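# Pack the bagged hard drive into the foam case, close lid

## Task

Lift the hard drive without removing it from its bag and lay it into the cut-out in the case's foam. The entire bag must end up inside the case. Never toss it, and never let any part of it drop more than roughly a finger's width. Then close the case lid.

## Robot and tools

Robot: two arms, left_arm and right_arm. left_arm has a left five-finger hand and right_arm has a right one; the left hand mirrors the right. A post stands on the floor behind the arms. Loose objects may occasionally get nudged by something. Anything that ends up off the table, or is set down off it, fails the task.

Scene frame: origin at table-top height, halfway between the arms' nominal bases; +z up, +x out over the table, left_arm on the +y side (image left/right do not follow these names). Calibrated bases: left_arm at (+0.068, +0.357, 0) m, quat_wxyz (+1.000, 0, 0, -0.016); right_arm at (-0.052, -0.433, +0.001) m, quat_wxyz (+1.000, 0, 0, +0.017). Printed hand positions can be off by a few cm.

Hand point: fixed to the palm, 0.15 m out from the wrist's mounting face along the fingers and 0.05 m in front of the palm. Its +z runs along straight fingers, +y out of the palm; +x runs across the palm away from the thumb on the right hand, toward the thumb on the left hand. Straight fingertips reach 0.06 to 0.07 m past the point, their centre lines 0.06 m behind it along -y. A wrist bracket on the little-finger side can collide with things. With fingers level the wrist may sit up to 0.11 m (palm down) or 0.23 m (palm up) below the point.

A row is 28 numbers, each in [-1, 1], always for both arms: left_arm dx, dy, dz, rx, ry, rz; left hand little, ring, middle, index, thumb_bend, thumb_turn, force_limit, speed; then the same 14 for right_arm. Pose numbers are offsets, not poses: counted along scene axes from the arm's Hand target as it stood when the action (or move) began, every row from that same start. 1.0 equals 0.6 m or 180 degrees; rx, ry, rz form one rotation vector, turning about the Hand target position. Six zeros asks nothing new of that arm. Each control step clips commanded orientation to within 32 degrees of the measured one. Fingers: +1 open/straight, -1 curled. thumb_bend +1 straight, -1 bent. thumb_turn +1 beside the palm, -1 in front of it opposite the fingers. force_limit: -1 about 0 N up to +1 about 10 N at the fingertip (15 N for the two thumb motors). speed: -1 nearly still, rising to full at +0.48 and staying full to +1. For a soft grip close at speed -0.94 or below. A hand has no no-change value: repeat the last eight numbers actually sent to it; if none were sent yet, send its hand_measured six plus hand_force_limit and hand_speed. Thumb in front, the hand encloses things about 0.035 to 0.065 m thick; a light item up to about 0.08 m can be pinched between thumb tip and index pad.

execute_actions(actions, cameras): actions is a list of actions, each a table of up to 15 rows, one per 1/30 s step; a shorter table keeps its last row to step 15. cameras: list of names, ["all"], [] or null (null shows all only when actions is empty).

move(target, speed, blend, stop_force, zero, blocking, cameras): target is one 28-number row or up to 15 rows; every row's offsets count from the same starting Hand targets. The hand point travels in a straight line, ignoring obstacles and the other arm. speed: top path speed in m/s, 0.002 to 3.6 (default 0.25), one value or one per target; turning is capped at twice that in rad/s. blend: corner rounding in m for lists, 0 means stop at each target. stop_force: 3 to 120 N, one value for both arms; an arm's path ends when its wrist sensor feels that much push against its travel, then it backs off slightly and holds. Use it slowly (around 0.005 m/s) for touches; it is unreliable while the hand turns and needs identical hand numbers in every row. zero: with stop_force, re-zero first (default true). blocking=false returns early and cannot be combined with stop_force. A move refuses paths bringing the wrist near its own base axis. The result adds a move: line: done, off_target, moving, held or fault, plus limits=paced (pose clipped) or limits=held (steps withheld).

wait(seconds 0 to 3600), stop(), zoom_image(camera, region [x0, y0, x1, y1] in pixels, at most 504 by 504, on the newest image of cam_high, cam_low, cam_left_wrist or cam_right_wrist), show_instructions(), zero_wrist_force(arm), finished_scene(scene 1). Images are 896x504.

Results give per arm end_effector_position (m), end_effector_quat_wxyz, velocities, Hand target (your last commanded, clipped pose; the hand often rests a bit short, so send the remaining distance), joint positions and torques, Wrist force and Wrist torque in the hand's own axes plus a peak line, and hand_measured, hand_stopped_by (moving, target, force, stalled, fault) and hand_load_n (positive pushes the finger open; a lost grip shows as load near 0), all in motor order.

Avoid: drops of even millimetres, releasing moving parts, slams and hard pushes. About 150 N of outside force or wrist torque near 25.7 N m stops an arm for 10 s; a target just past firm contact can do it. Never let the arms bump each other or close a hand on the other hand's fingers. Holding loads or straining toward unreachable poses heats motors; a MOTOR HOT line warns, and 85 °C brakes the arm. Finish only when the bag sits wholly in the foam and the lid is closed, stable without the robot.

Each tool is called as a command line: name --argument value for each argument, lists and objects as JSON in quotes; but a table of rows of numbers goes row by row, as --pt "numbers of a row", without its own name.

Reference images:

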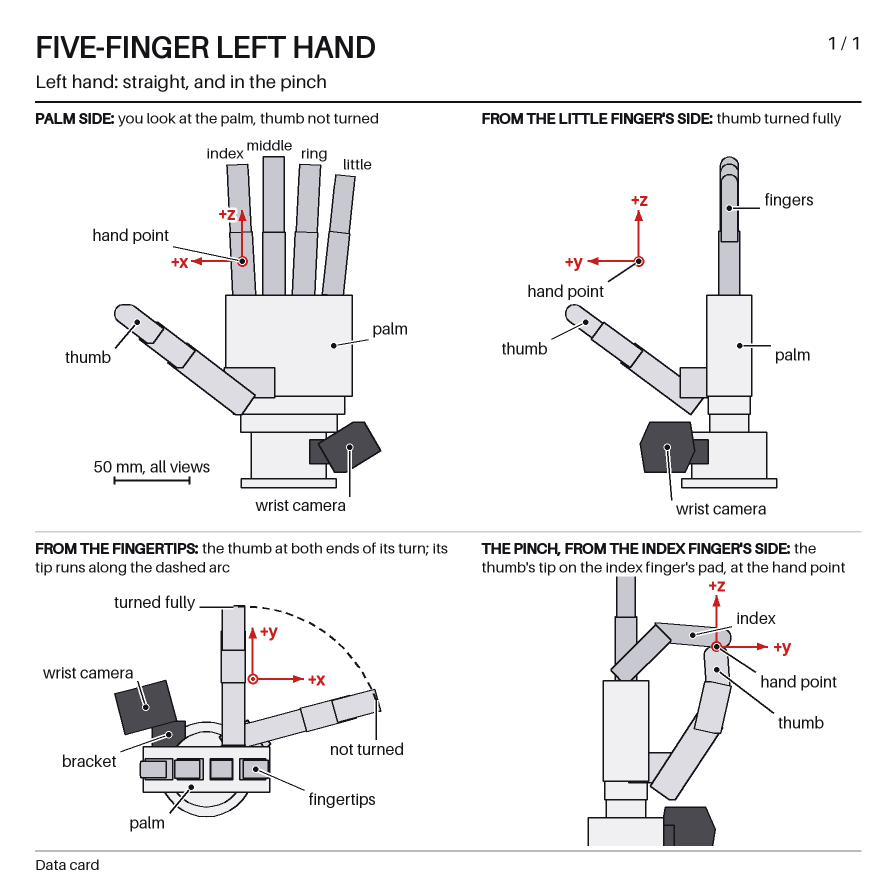

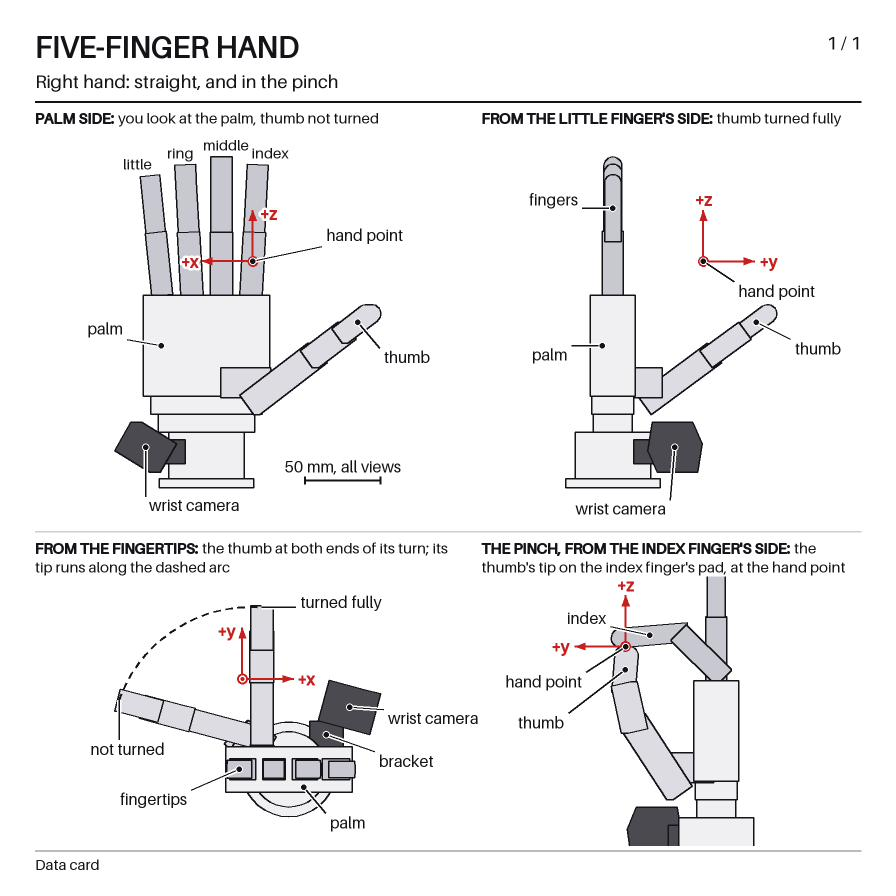

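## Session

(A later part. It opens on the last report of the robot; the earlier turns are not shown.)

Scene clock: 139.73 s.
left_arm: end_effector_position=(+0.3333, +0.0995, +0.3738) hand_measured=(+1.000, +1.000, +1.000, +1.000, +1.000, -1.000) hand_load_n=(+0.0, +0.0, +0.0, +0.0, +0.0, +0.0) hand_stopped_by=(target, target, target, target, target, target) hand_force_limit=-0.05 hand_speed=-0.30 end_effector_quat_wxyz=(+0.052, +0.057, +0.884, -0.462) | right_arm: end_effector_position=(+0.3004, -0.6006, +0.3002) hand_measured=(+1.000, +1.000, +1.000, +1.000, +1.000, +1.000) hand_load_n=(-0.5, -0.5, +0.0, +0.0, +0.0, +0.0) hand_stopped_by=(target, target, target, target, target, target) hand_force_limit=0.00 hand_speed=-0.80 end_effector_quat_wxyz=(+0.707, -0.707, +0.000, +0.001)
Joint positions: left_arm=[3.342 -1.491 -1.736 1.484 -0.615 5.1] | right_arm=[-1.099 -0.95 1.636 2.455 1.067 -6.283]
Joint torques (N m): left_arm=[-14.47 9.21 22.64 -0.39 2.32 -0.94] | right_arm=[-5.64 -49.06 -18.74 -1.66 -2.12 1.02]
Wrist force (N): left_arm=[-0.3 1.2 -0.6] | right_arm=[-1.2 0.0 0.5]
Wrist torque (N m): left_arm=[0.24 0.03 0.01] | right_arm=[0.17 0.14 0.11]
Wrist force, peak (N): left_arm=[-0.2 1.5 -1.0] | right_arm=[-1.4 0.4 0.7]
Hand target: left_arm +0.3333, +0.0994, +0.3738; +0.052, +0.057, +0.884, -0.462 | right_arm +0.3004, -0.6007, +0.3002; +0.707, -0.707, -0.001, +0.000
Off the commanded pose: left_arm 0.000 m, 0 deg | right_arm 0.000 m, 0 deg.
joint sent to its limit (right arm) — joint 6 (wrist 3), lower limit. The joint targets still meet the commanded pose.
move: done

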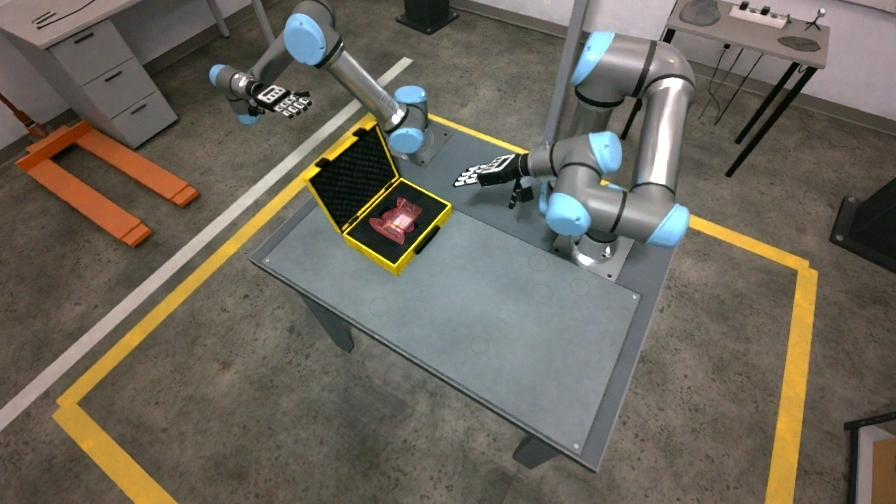

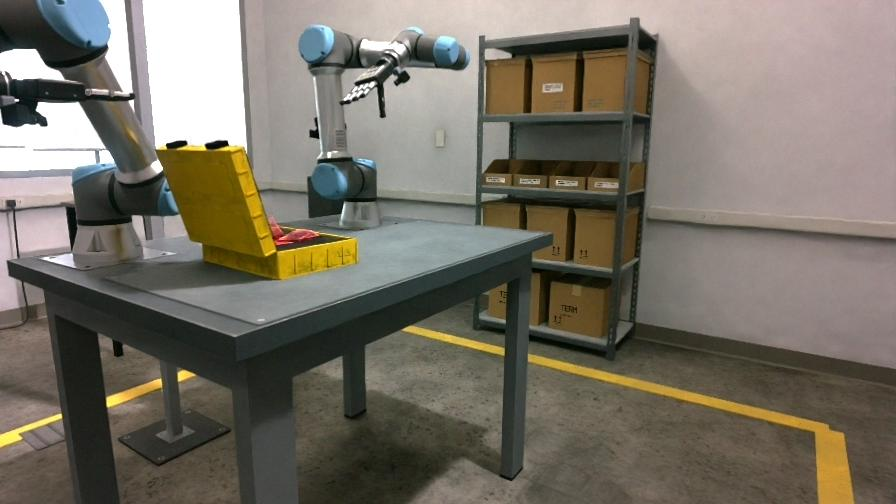

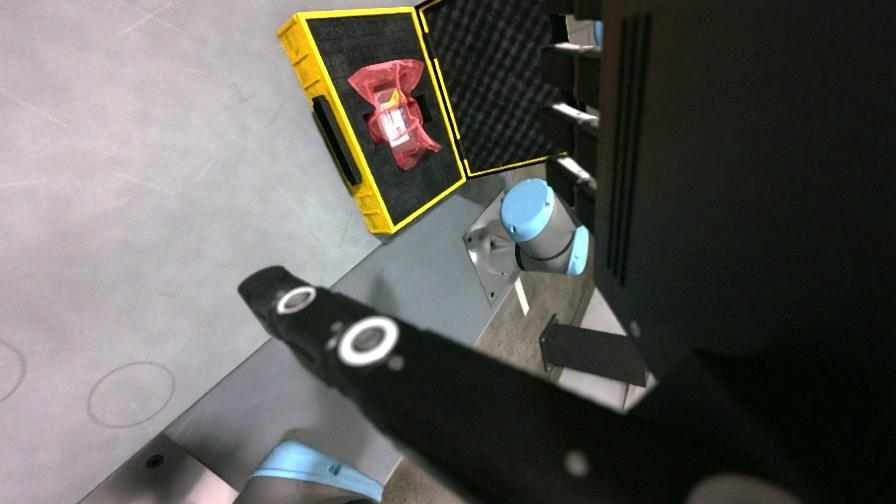

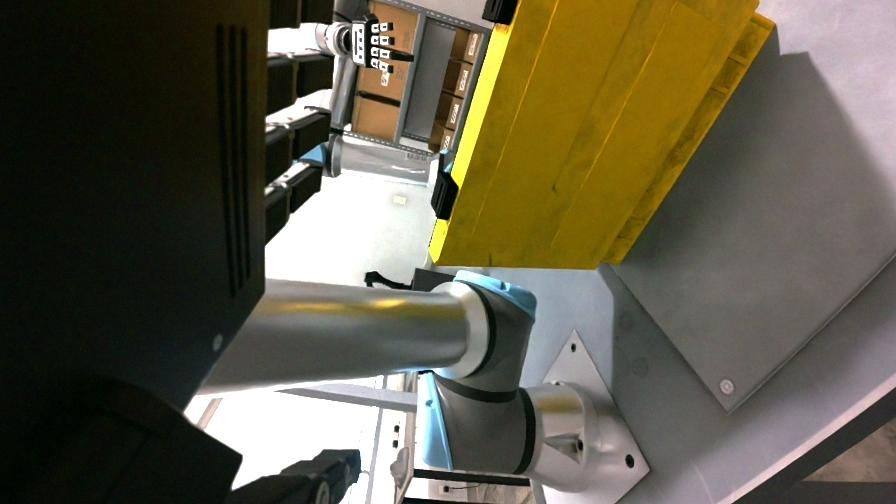

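move --pt "-0.0555 -0.33 -0.12 -0.082 0.05 0.002 1 1 1 1 1 1 -0.05 -0.3 0 0.05 -0.12 0 0 0 1 1 1 1 1 1 0 -0.8" --pt "-0.0555 -0.4792 -0.263 -0.082 0.05 0.002 1 1 1 1 1 1 -0.05 -0.3 0 0.08 -0.1837 0 0 0 1 1 1 1 1 1 0 -0.8" --speed 0.1 --blend '[0.03,0]' --cameras '["all"]'

zoom_image --camera "cam_low" --region '[50, 80, 400, 300]'

zoom_image --camera "cam_high" --region '[250, 80, 500, 290]'

Scene clock: 148.77 s.
left_arm: end_effector_position=(+0.3000, -0.1882, +0.2160) hand_measured=(+1.000, +1.000, +1.000, +1.000, +1.000, +1.000) hand_load_n=(+0.0, +0.0, +0.0, +0.0, +0.0, +0.0) hand_stopped_by=(target, target, target, target, target, target) hand_force_limit=-0.05 hand_speed=-0.30 end_effector_quat_wxyz=(-0.009, +0.011, +0.819, -0.574) | right_arm: end_effector_position=(+0.3004, -0.5526, +0.1899) hand_measured=(+1.000, +1.000, +1.000, +1.000, +1.000, +1.000) hand_load_n=(+0.0, +0.0, +0.0, +0.0, +0.0, +0.0) hand_stopped_by=(target, target, target, target, target, target) hand_force_limit=0.00 hand_speed=-0.80 end_effector_quat_wxyz=(+0.707, -0.707, +0.000, +0.000)
Joint positions: left_arm=[2.602 -1.798 -1.699 2.886 -0.634 3.654] | right_arm=[-1.054 -0.814 1.779 2.177 1.022 -6.283]
Joint torques (N m): left_arm=[15.16 40.53 8.08 -1.25 2.45 1.1] | right_arm=[-6.06 -48.61 -16.11 3.48 0.81 1.29]
Wrist force (N): left_arm=[-0.4 1.4 -1.3] | right_arm=[-1.0 0.2 0.6]
Wrist torque (N m): left_arm=[0.27 -0.01 -0.09] | right_arm=[0.16 0.09 0.13]
Wrist force, peak (N): left_arm=[-0.6 1.7 -1.6] | right_arm=[-1.2 0.4 0.9]
Hand target: left_arm +0.3000, -0.1881, +0.2160; -0.009, +0.011, +0.819, -0.574 | right_arm +0.3004, -0.5527, +0.1900; +0.707, -0.707, -0.001, +0.000
Off the commanded pose: left_arm 0.000 m, 0 deg | right_arm 0.000 m, 0 deg.
joint sent to its limit (right arm) — joint 6 (wrist 3), lower limit. The joint targets still meet the commanded pose.
move: done

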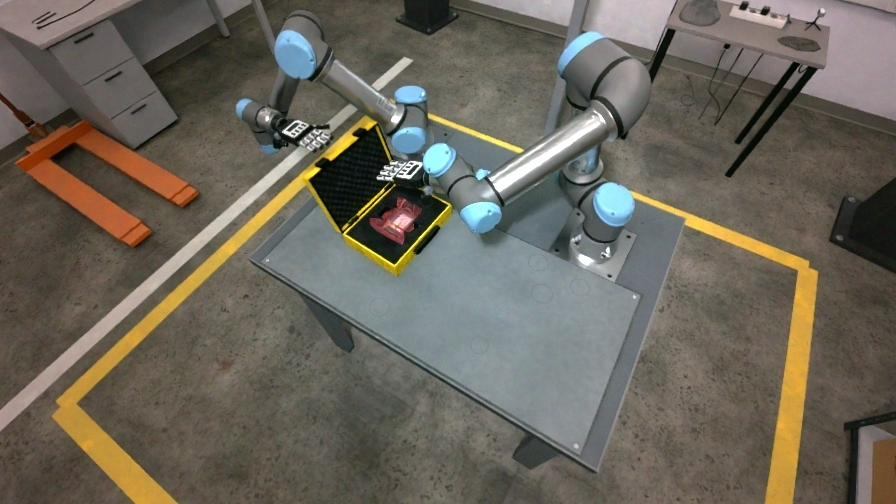

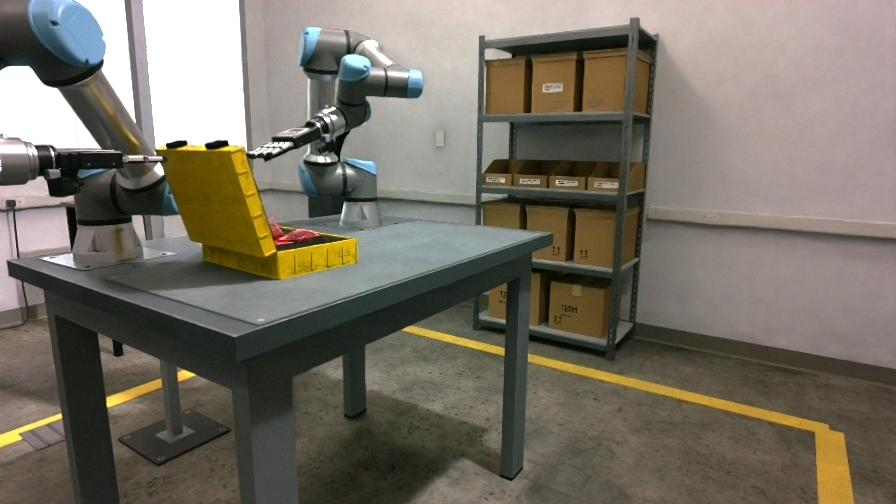

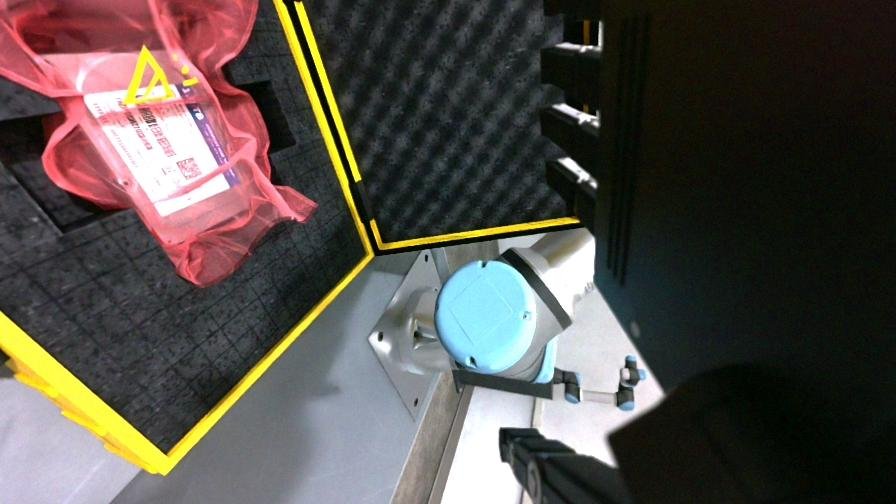

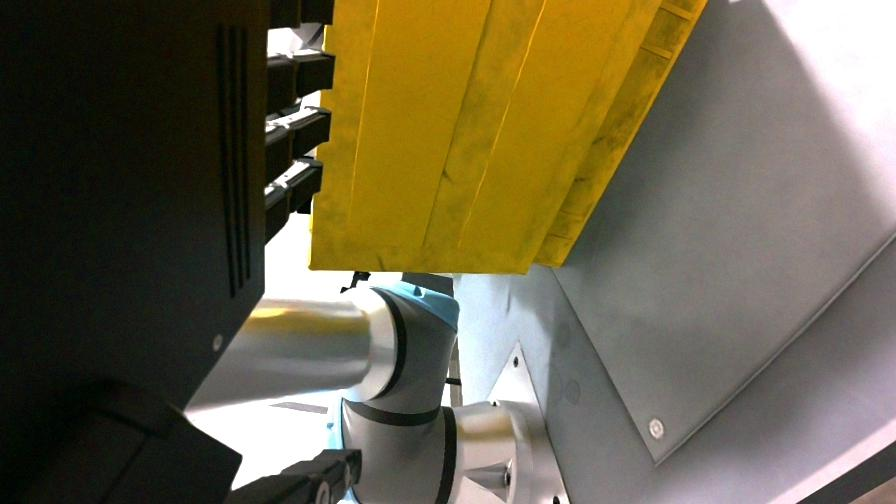

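Scaled by 1.440 from the camera's image (finer frame: 1280x720).

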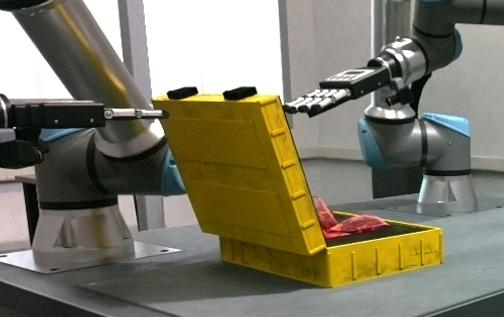

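Scaled by 2.016 from the camera's image (finer frame: 1280x720).

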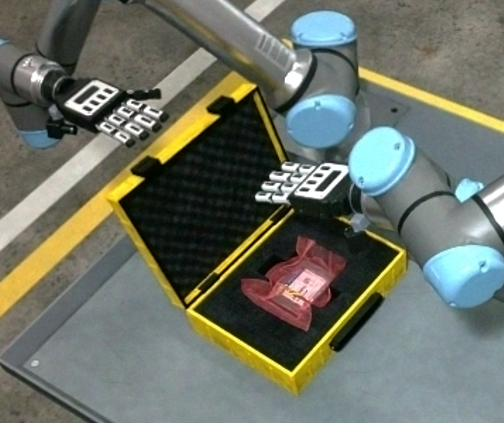

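move --target '[0,0,0,0,0,0,1,1,1,1,1,1,-0.05,-0.3,0,0.15,0,0,0,0,1,1,1,1,1,1,0,-0.8]' --speed 0.02 --stop_force 3 --cameras '["all"]'

zoom_image --camera "cam_low" --region '[50, 80, 400, 300]'

zoom_image --camera "cam_high" --region '[250, 80, 500, 290]'

Scene clock: 154.80 s.
left_arm: end_effector_position=(+0.3000, -0.1881, +0.2160) hand_measured=(+1.000, +1.000, +1.000, +1.000, +1.000, +1.000) hand_load_n=(+0.0, +0.0, +0.0, +0.0, +0.0, +0.0) hand_stopped_by=(target, target, target, target, target, target) hand_force_limit=-0.05 hand_speed=-0.30 end_effector_quat_wxyz=(-0.009, +0.011, +0.819, -0.574) | right_arm: end_effector_position=(+0.3004, -0.4627, +0.1900) hand_measured=(+1.000, +1.000, +1.000, +1.000, +1.000, +1.000) hand_load_n=(+0.0, +0.0, +0.0, +0.0, +0.0, +0.0) hand_stopped_by=(target, target, target, target, target, target) hand_force_limit=0.00 hand_speed=-0.80 end_effector_quat_wxyz=(+0.707, -0.707, +0.000, +0.000)
Joint positions: left_arm=[2.602 -1.798 -1.699 2.886 -0.634 3.654] | right_arm=[-0.948 -0.893 1.962 2.072 0.916 -6.283]
Joint torques (N m): left_arm=[14.53 41.46 12.88 -0.45 -0.23 0.48] | right_arm=[-6.45 -21.95 -13.48 3.31 2.48 1.27]
Wrist force (N): left_arm=[-0.5 1.6 -1.3] | right_arm=[-1.5 0.1 0.2]
Wrist torque (N m): left_arm=[0.30 0.00 -0.11] | right_arm=[0.24 0.20 0.09]
Wrist force, peak (N): left_arm=[-0.7 1.7 -1.5] | right_arm=[-1.9 -0.9 -1.0]
Hand target: left_arm +0.3000, -0.1881, +0.2160; -0.009, +0.011, +0.819, -0.574 | right_arm +0.3004, -0.4627, +0.1900; +0.707, -0.707, -0.001, +0.000
Off the commanded pose: left_arm 0.000 m, 0 deg | right_arm 0.000 m, 0 deg.
joint sent to its limit (right arm) — joint 6 (wrist 3), lower limit. The joint targets still meet the commanded pose.
move: done

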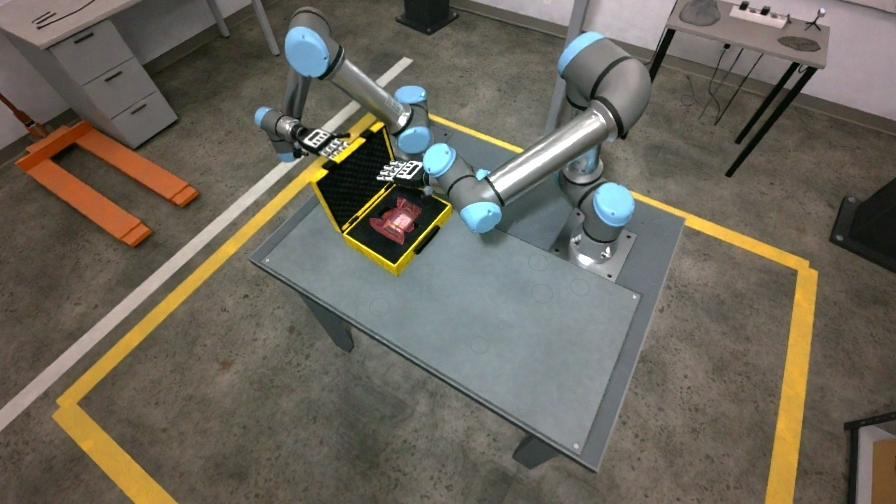

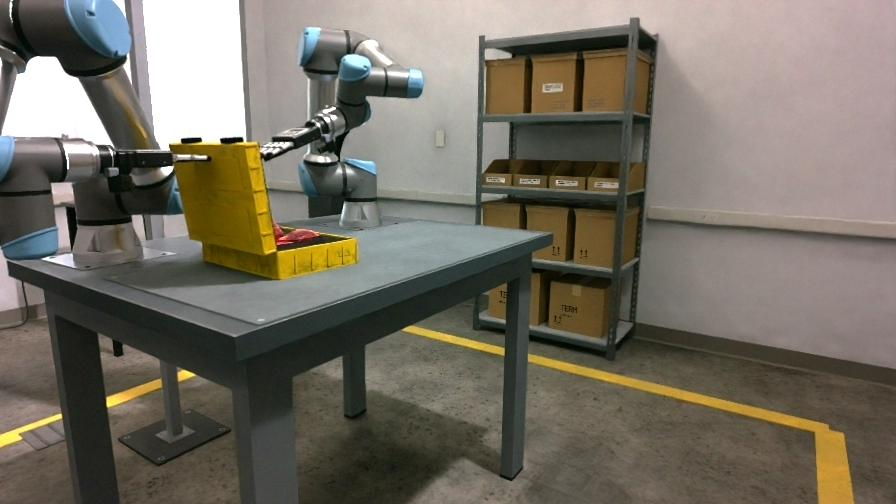

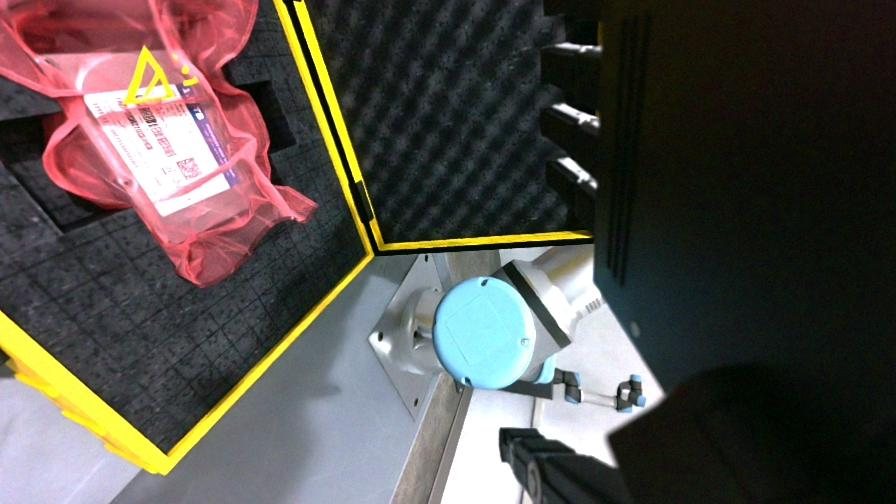

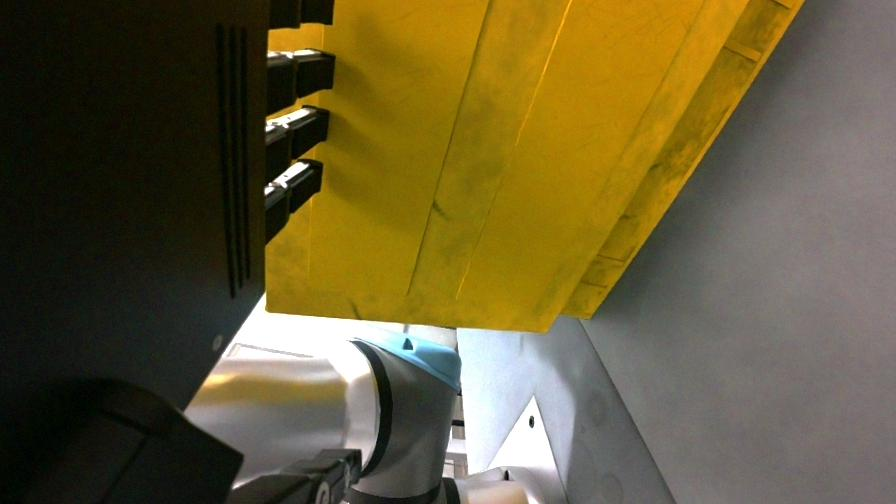

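Scaled by 1.440 from the camera's image (finer frame: 1280x720).

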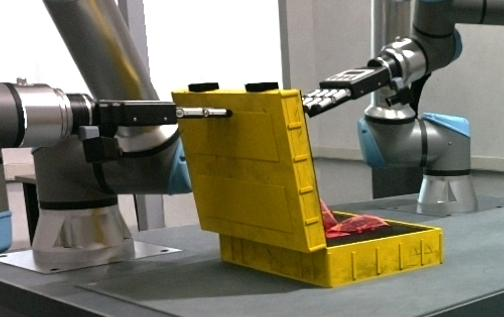

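Scaled by 2.016 from the camera's image (finer frame: 1280x720).

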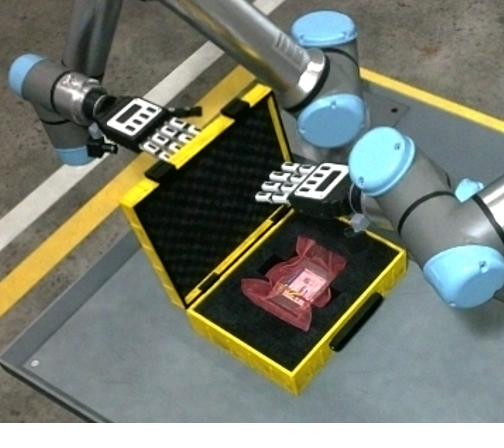

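move --target '[0,0,0,0,0,0,1,1,1,1,1,1,-0.05,-0.3,0,-0.03,0,0,0,0,1,1,1,1,1,1,0,-0.8]' --speed 0.01 --cameras '["all"]'

zoom_image --camera "cam_low" --region '[50, 80, 400, 300]'

Scene clock: 157.27 s.
left_arm: end_effector_position=(+0.3000, -0.1881, +0.2160) hand_measured=(+1.000, +1.000, +1.000, +1.000, +1.000, +1.000) hand_load_n=(+0.0, -0.5, +0.0, -0.5, +0.0, +0.0) hand_stopped_by=(target, target, target, target, target, target) hand_force_limit=-0.05 hand_speed=-0.30 end_effector_quat_wxyz=(-0.009, +0.011, +0.819, -0.574) | right_arm: end_effector_position=(+0.3004, -0.4808, +0.1900) hand_measured=(+1.000, +1.000, +1.000, +1.000, +1.000, +1.000) hand_load_n=(+0.0, -0.5, -0.5, +0.0, +0.0, +0.0) hand_stopped_by=(target, target, target, target, target, target) hand_force_limit=0.00 hand_speed=-0.80 end_effector_quat_wxyz=(+0.707, -0.707, +0.000, +0.000)
Joint positions: left_arm=[2.602 -1.798 -1.699 2.886 -0.634 3.654] | right_arm=[-0.972 -0.879 1.929 2.091 0.94 -6.283]
Joint torques (N m): left_arm=[14.72 41.83 13.24 -1.23 -0.95 1.03] | right_arm=[1.37 -27.26 -7.6 2.73 1.37 1.35]
Wrist force (N): left_arm=[-0.5 1.5 -1.5] | right_arm=[-1.7 0.6 0.4]
Wrist torque (N m): left_arm=[0.29 0.00 -0.10] | right_arm=[0.19 0.19 0.09]
Wrist force, peak (N): left_arm=[-0.6 1.6 -1.6] | right_arm=[-2.0 0.2 0.4]
Hand target: left_arm +0.3000, -0.1881, +0.2160; -0.009, +0.011, +0.819, -0.574 | right_arm +0.3004, -0.4807, +0.1900; +0.707, -0.707, -0.001, +0.000
Off the commanded pose: left_arm 0.000 m, 0 deg | right_arm 0.000 m, 0 deg.
joint sent to its limit (right arm) — joint 6 (wrist 3), lower limit. The joint targets still meet the commanded pose.
move: done

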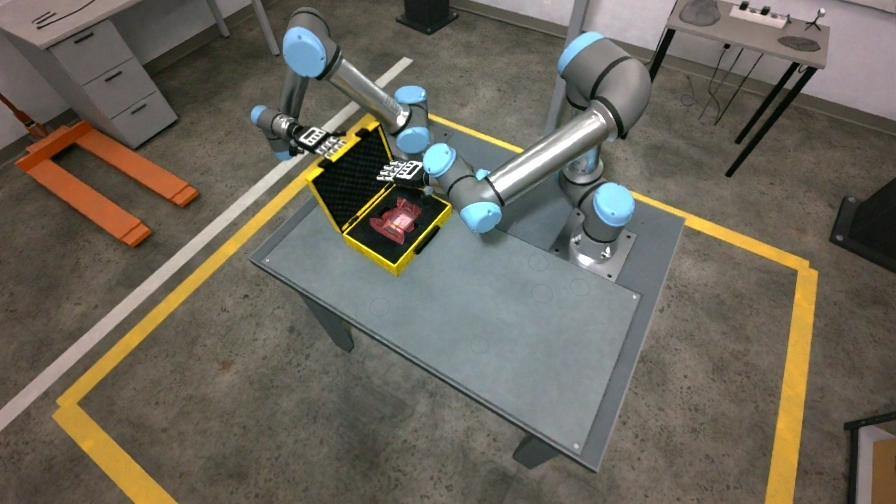

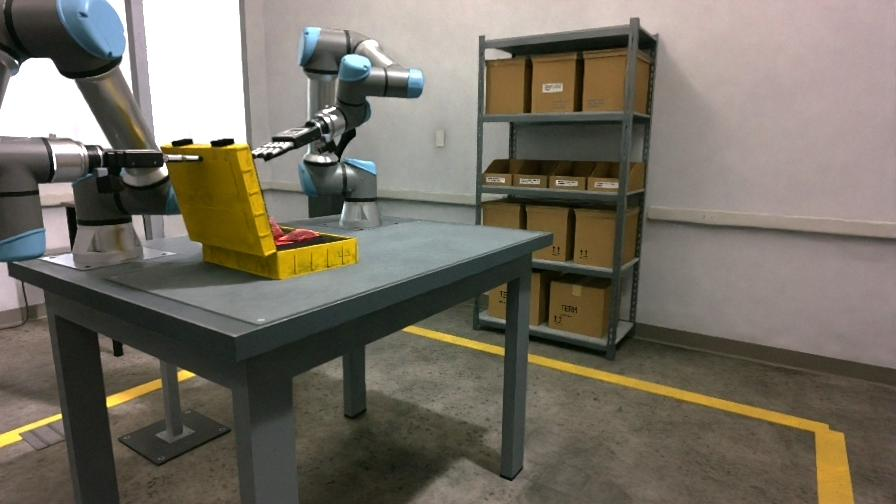

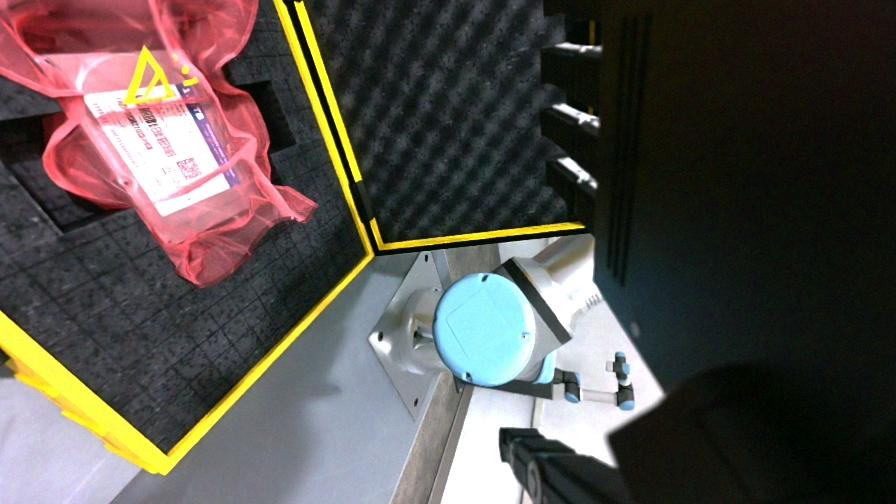

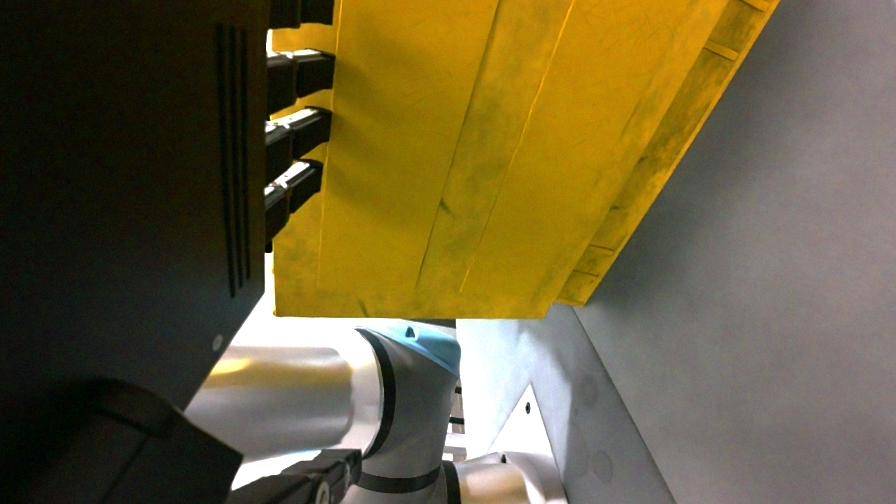

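Scaled by 1.440 from the camera's image (finer frame: 1280x720).

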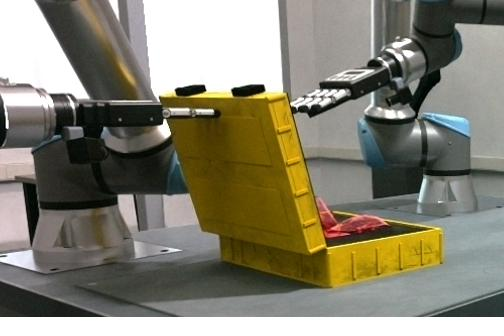

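move --pt "0 0.06 0.1 0.16 -0.005 -0.009 1 1 1 1 1 1 -0.05 -0.3 0 0 0 0 0 0 1 1 1 1 1 1 0 -0.8" --pt "-0.0083 -0.0565 0.151 0.3333 -0.0102 -0.0178 1 1 1 1 1 1 -0.05 -0.3 0 0 0 0 0 0 1 1 1 1 1 1 0 -0.8" --speed 0.1 --blend '[0.01,0]' --cameras '["all"]'

zoom_image --camera "cam_low" --region '[50, 80, 400, 300]'

zoom_image --camera "cam_high" --region '[250, 80, 500, 290]'

Scene clock: 176.93 s.
left_arm: end_effector_position=(+0.2943, -0.2206, +0.3058) hand_measured=(+1.000, +1.000, +1.000, +1.000, +1.000, +1.000) hand_load_n=(+0.0, +0.0, -0.5, +0.0, -0.5, +0.0) hand_stopped_by=(target, target, target, target, target, target) hand_force_limit=-0.05 hand_speed=-0.30 end_effector_quat_wxyz=(+0.008, +0.031, +0.988, -0.153) | right_arm: end_effector_position=(+0.3004, -0.4807, +0.1900) hand_measured=(+1.000, +1.000, +1.000, +1.000, +1.000, +1.000) hand_load_n=(+0.0, +0.0, -0.5, -0.5, +0.0, -0.5) hand_stopped_by=(target, target, target, target, target, target) hand_force_limit=0.00 hand_speed=-0.80 end_effector_quat_wxyz=(+0.707, -0.707, +0.000, +0.000)
Joint positions: left_arm=[2.243 -2.576 -0.035 1.294 -1.394 3.823] | right_arm=[-0.972 -0.879 1.929 2.091 0.94 -6.283]
Joint torques (N m): left_arm=[6.41 45.21 20.86 -3.57 -0.28 1.45] | right_arm=[3.84 -45.07 -2.42 -1.35 -2.05 1.23]
Wrist force (N): left_arm=[-0.5 -0.3 0.3] | right_arm=[-1.7 0.8 0.2]
Wrist torque (N m): left_arm=[0.05 0.15 0.12] | right_arm=[0.24 0.20 0.09]
Wrist force, peak (N): left_arm=[-0.6 2.0 -1.5] | right_arm=[-1.9 0.8 0.5]
Hand target: left_arm +0.2950, -0.2220, +0.3066; -0.016, +0.036, +0.995, -0.087 | right_arm +0.3004, -0.4807, +0.1900; +0.707, -0.707, -0.001, +0.000
Off the commanded pose: left_arm 0.002 m, 8 deg | right_arm 0.000 m, 0 deg.
elbow stopped short (left arm): the move would have taken joint 3 (elbow) straighter than the controller allows.
joint sent to its limit (right arm) — joint 6 (wrist 3), lower limit. The joint targets still meet the commanded pose.
move: off_target (left_arm)

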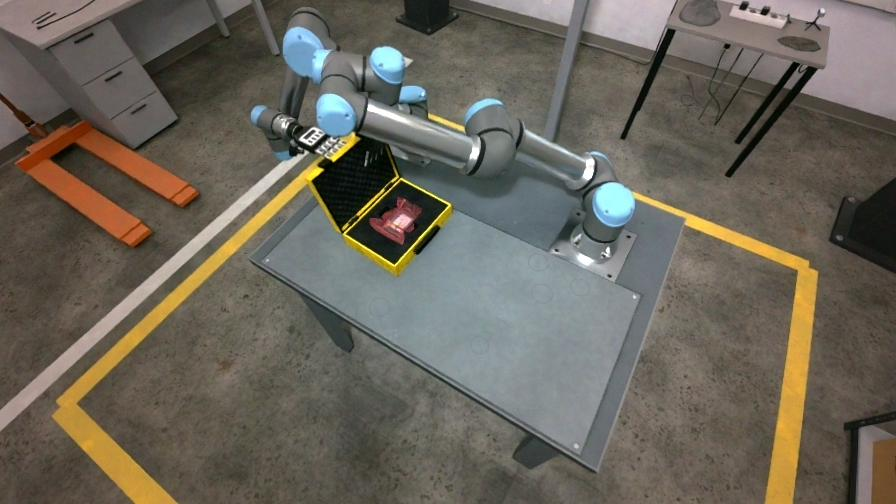

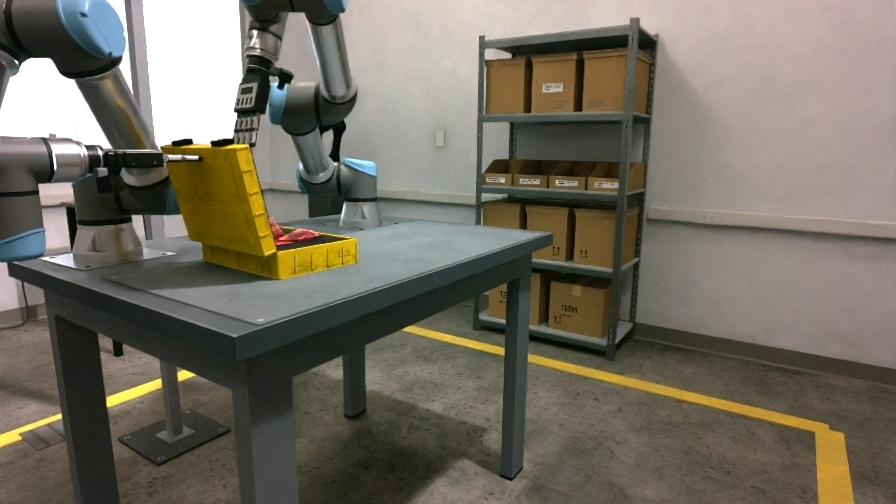

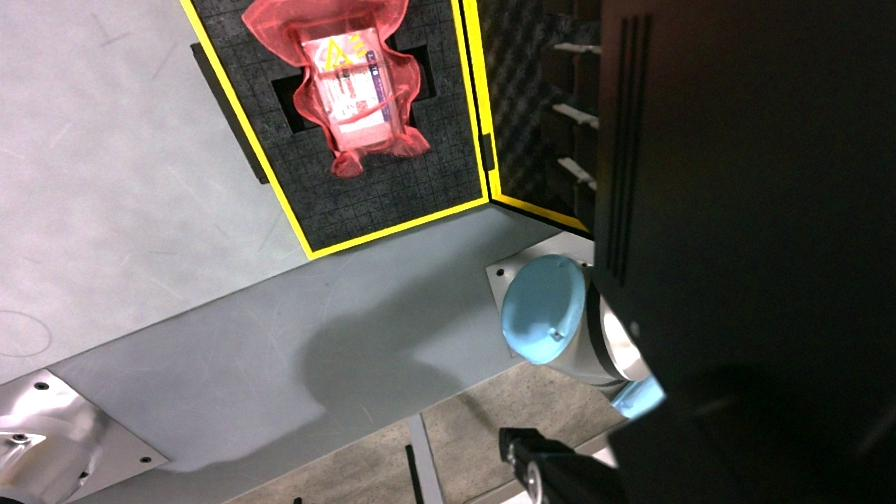

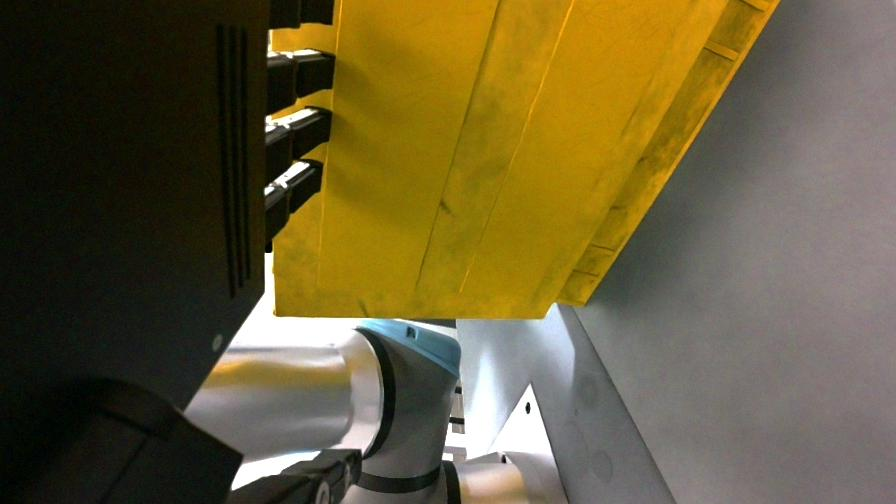

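Scaled by 1.440 from the camera's image (finer frame: 1280x720).

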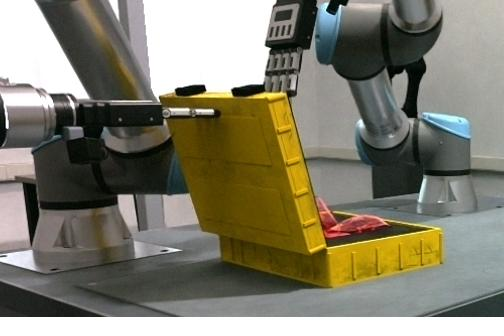

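Scaled by 2.016 from the camera's image (finer frame: 1280x720).

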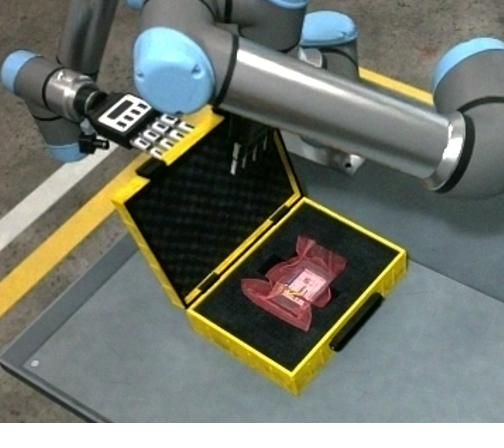

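move --pt "0 0.12 0.03 -0.1664 0.0033 0.0063 1 1 1 1 1 1 -0.05 -0.3 0 0 0 0 0 0 1 1 1 1 1 1 0 -0.8" --pt "0 0.02 -0.0523 -0.1664 0.0033 0.0063 1 1 1 1 1 1 -0.05 -0.3 0 0 0 0 0 0 1 1 1 1 1 1 0 -0.8" --speed 0.08 --cameras '["cam_low","cam_left_wrist"]'

zoom_image --camera "cam_low" --region '[50, 80, 400, 300]'

Scene clock: 183.43 s.
left_arm: end_effector_position=(+0.2950, -0.2101, +0.2752) hand_measured=(+1.000, +1.000, +1.000, +1.000, +1.000, +1.000) hand_load_n=(+0.0, +0.0, +0.0, +0.0, +0.0, +0.0) hand_stopped_by=(target, target, target, target, target, target) hand_force_limit=-0.05 hand_speed=-0.30 end_effector_quat_wxyz=(-0.010, +0.029, +0.939, -0.342) | right_arm: end_effector_position=(+0.3004, -0.4807, +0.1900) hand_measured=(+1.000, +1.000, +1.000, +1.000, +1.000, +1.000) hand_load_n=(+0.0, +0.0, -0.5, +0.0, +0.0, +0.0) hand_stopped_by=(target, target, target, target, target, target) hand_force_limit=0.00 hand_speed=-0.80 end_effector_quat_wxyz=(+0.707, -0.707, +0.000, +0.000)
Joint positions: left_arm=[2.386 -2.074 -1.018 2.029 -1.069 3.854] | right_arm=[-0.972 -0.879 1.929 2.091 0.94 -6.283]
Joint torques (N m): left_arm=[15.02 51.13 8.06 -3.01 2.48 1.46] | right_arm=[3.74 -44.18 -3.2 -1.38 -2.08 1.27]
Wrist force (N): left_arm=[-0.6 0.9 -0.7] | right_arm=[-1.7 0.7 0.4]
Wrist torque (N m): left_arm=[0.25 0.09 0.01] | right_arm=[0.21 0.19 0.09]
Wrist force, peak (N): left_arm=[-0.5 1.1 -1.3] | right_arm=[-1.9 0.7 0.2]
Hand target: left_arm +0.2950, -0.2100, +0.2753; -0.011, +0.029, +0.939, -0.342 | right_arm +0.3004, -0.4807, +0.1900; +0.707, -0.707, -0.001, +0.000
Off the commanded pose: left_arm 0.000 m, 0 deg | right_arm 0.000 m, 0 deg.
joint sent to its limit (right arm) — joint 6 (wrist 3), lower limit. The joint targets still meet the commanded pose.
move: done

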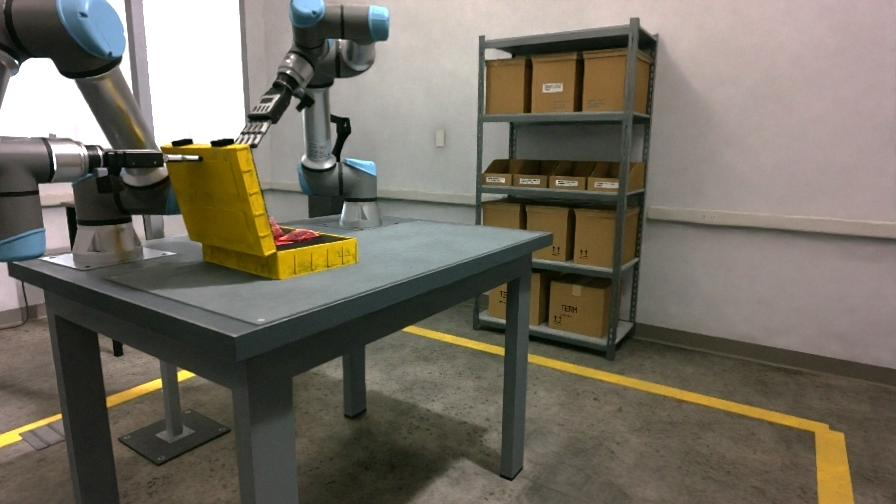

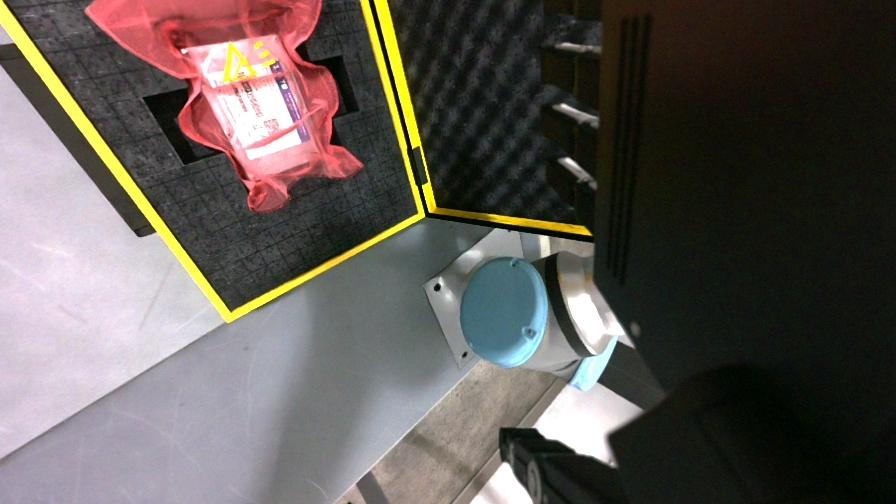

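Scaled by 1.440 from the camera's image (finer frame: 1280x720).

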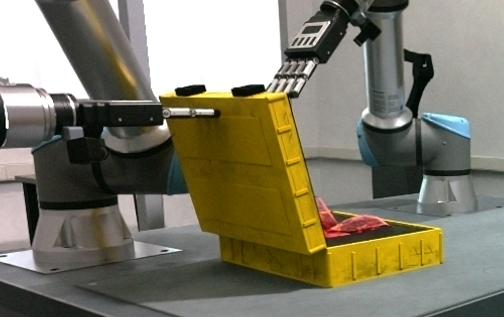

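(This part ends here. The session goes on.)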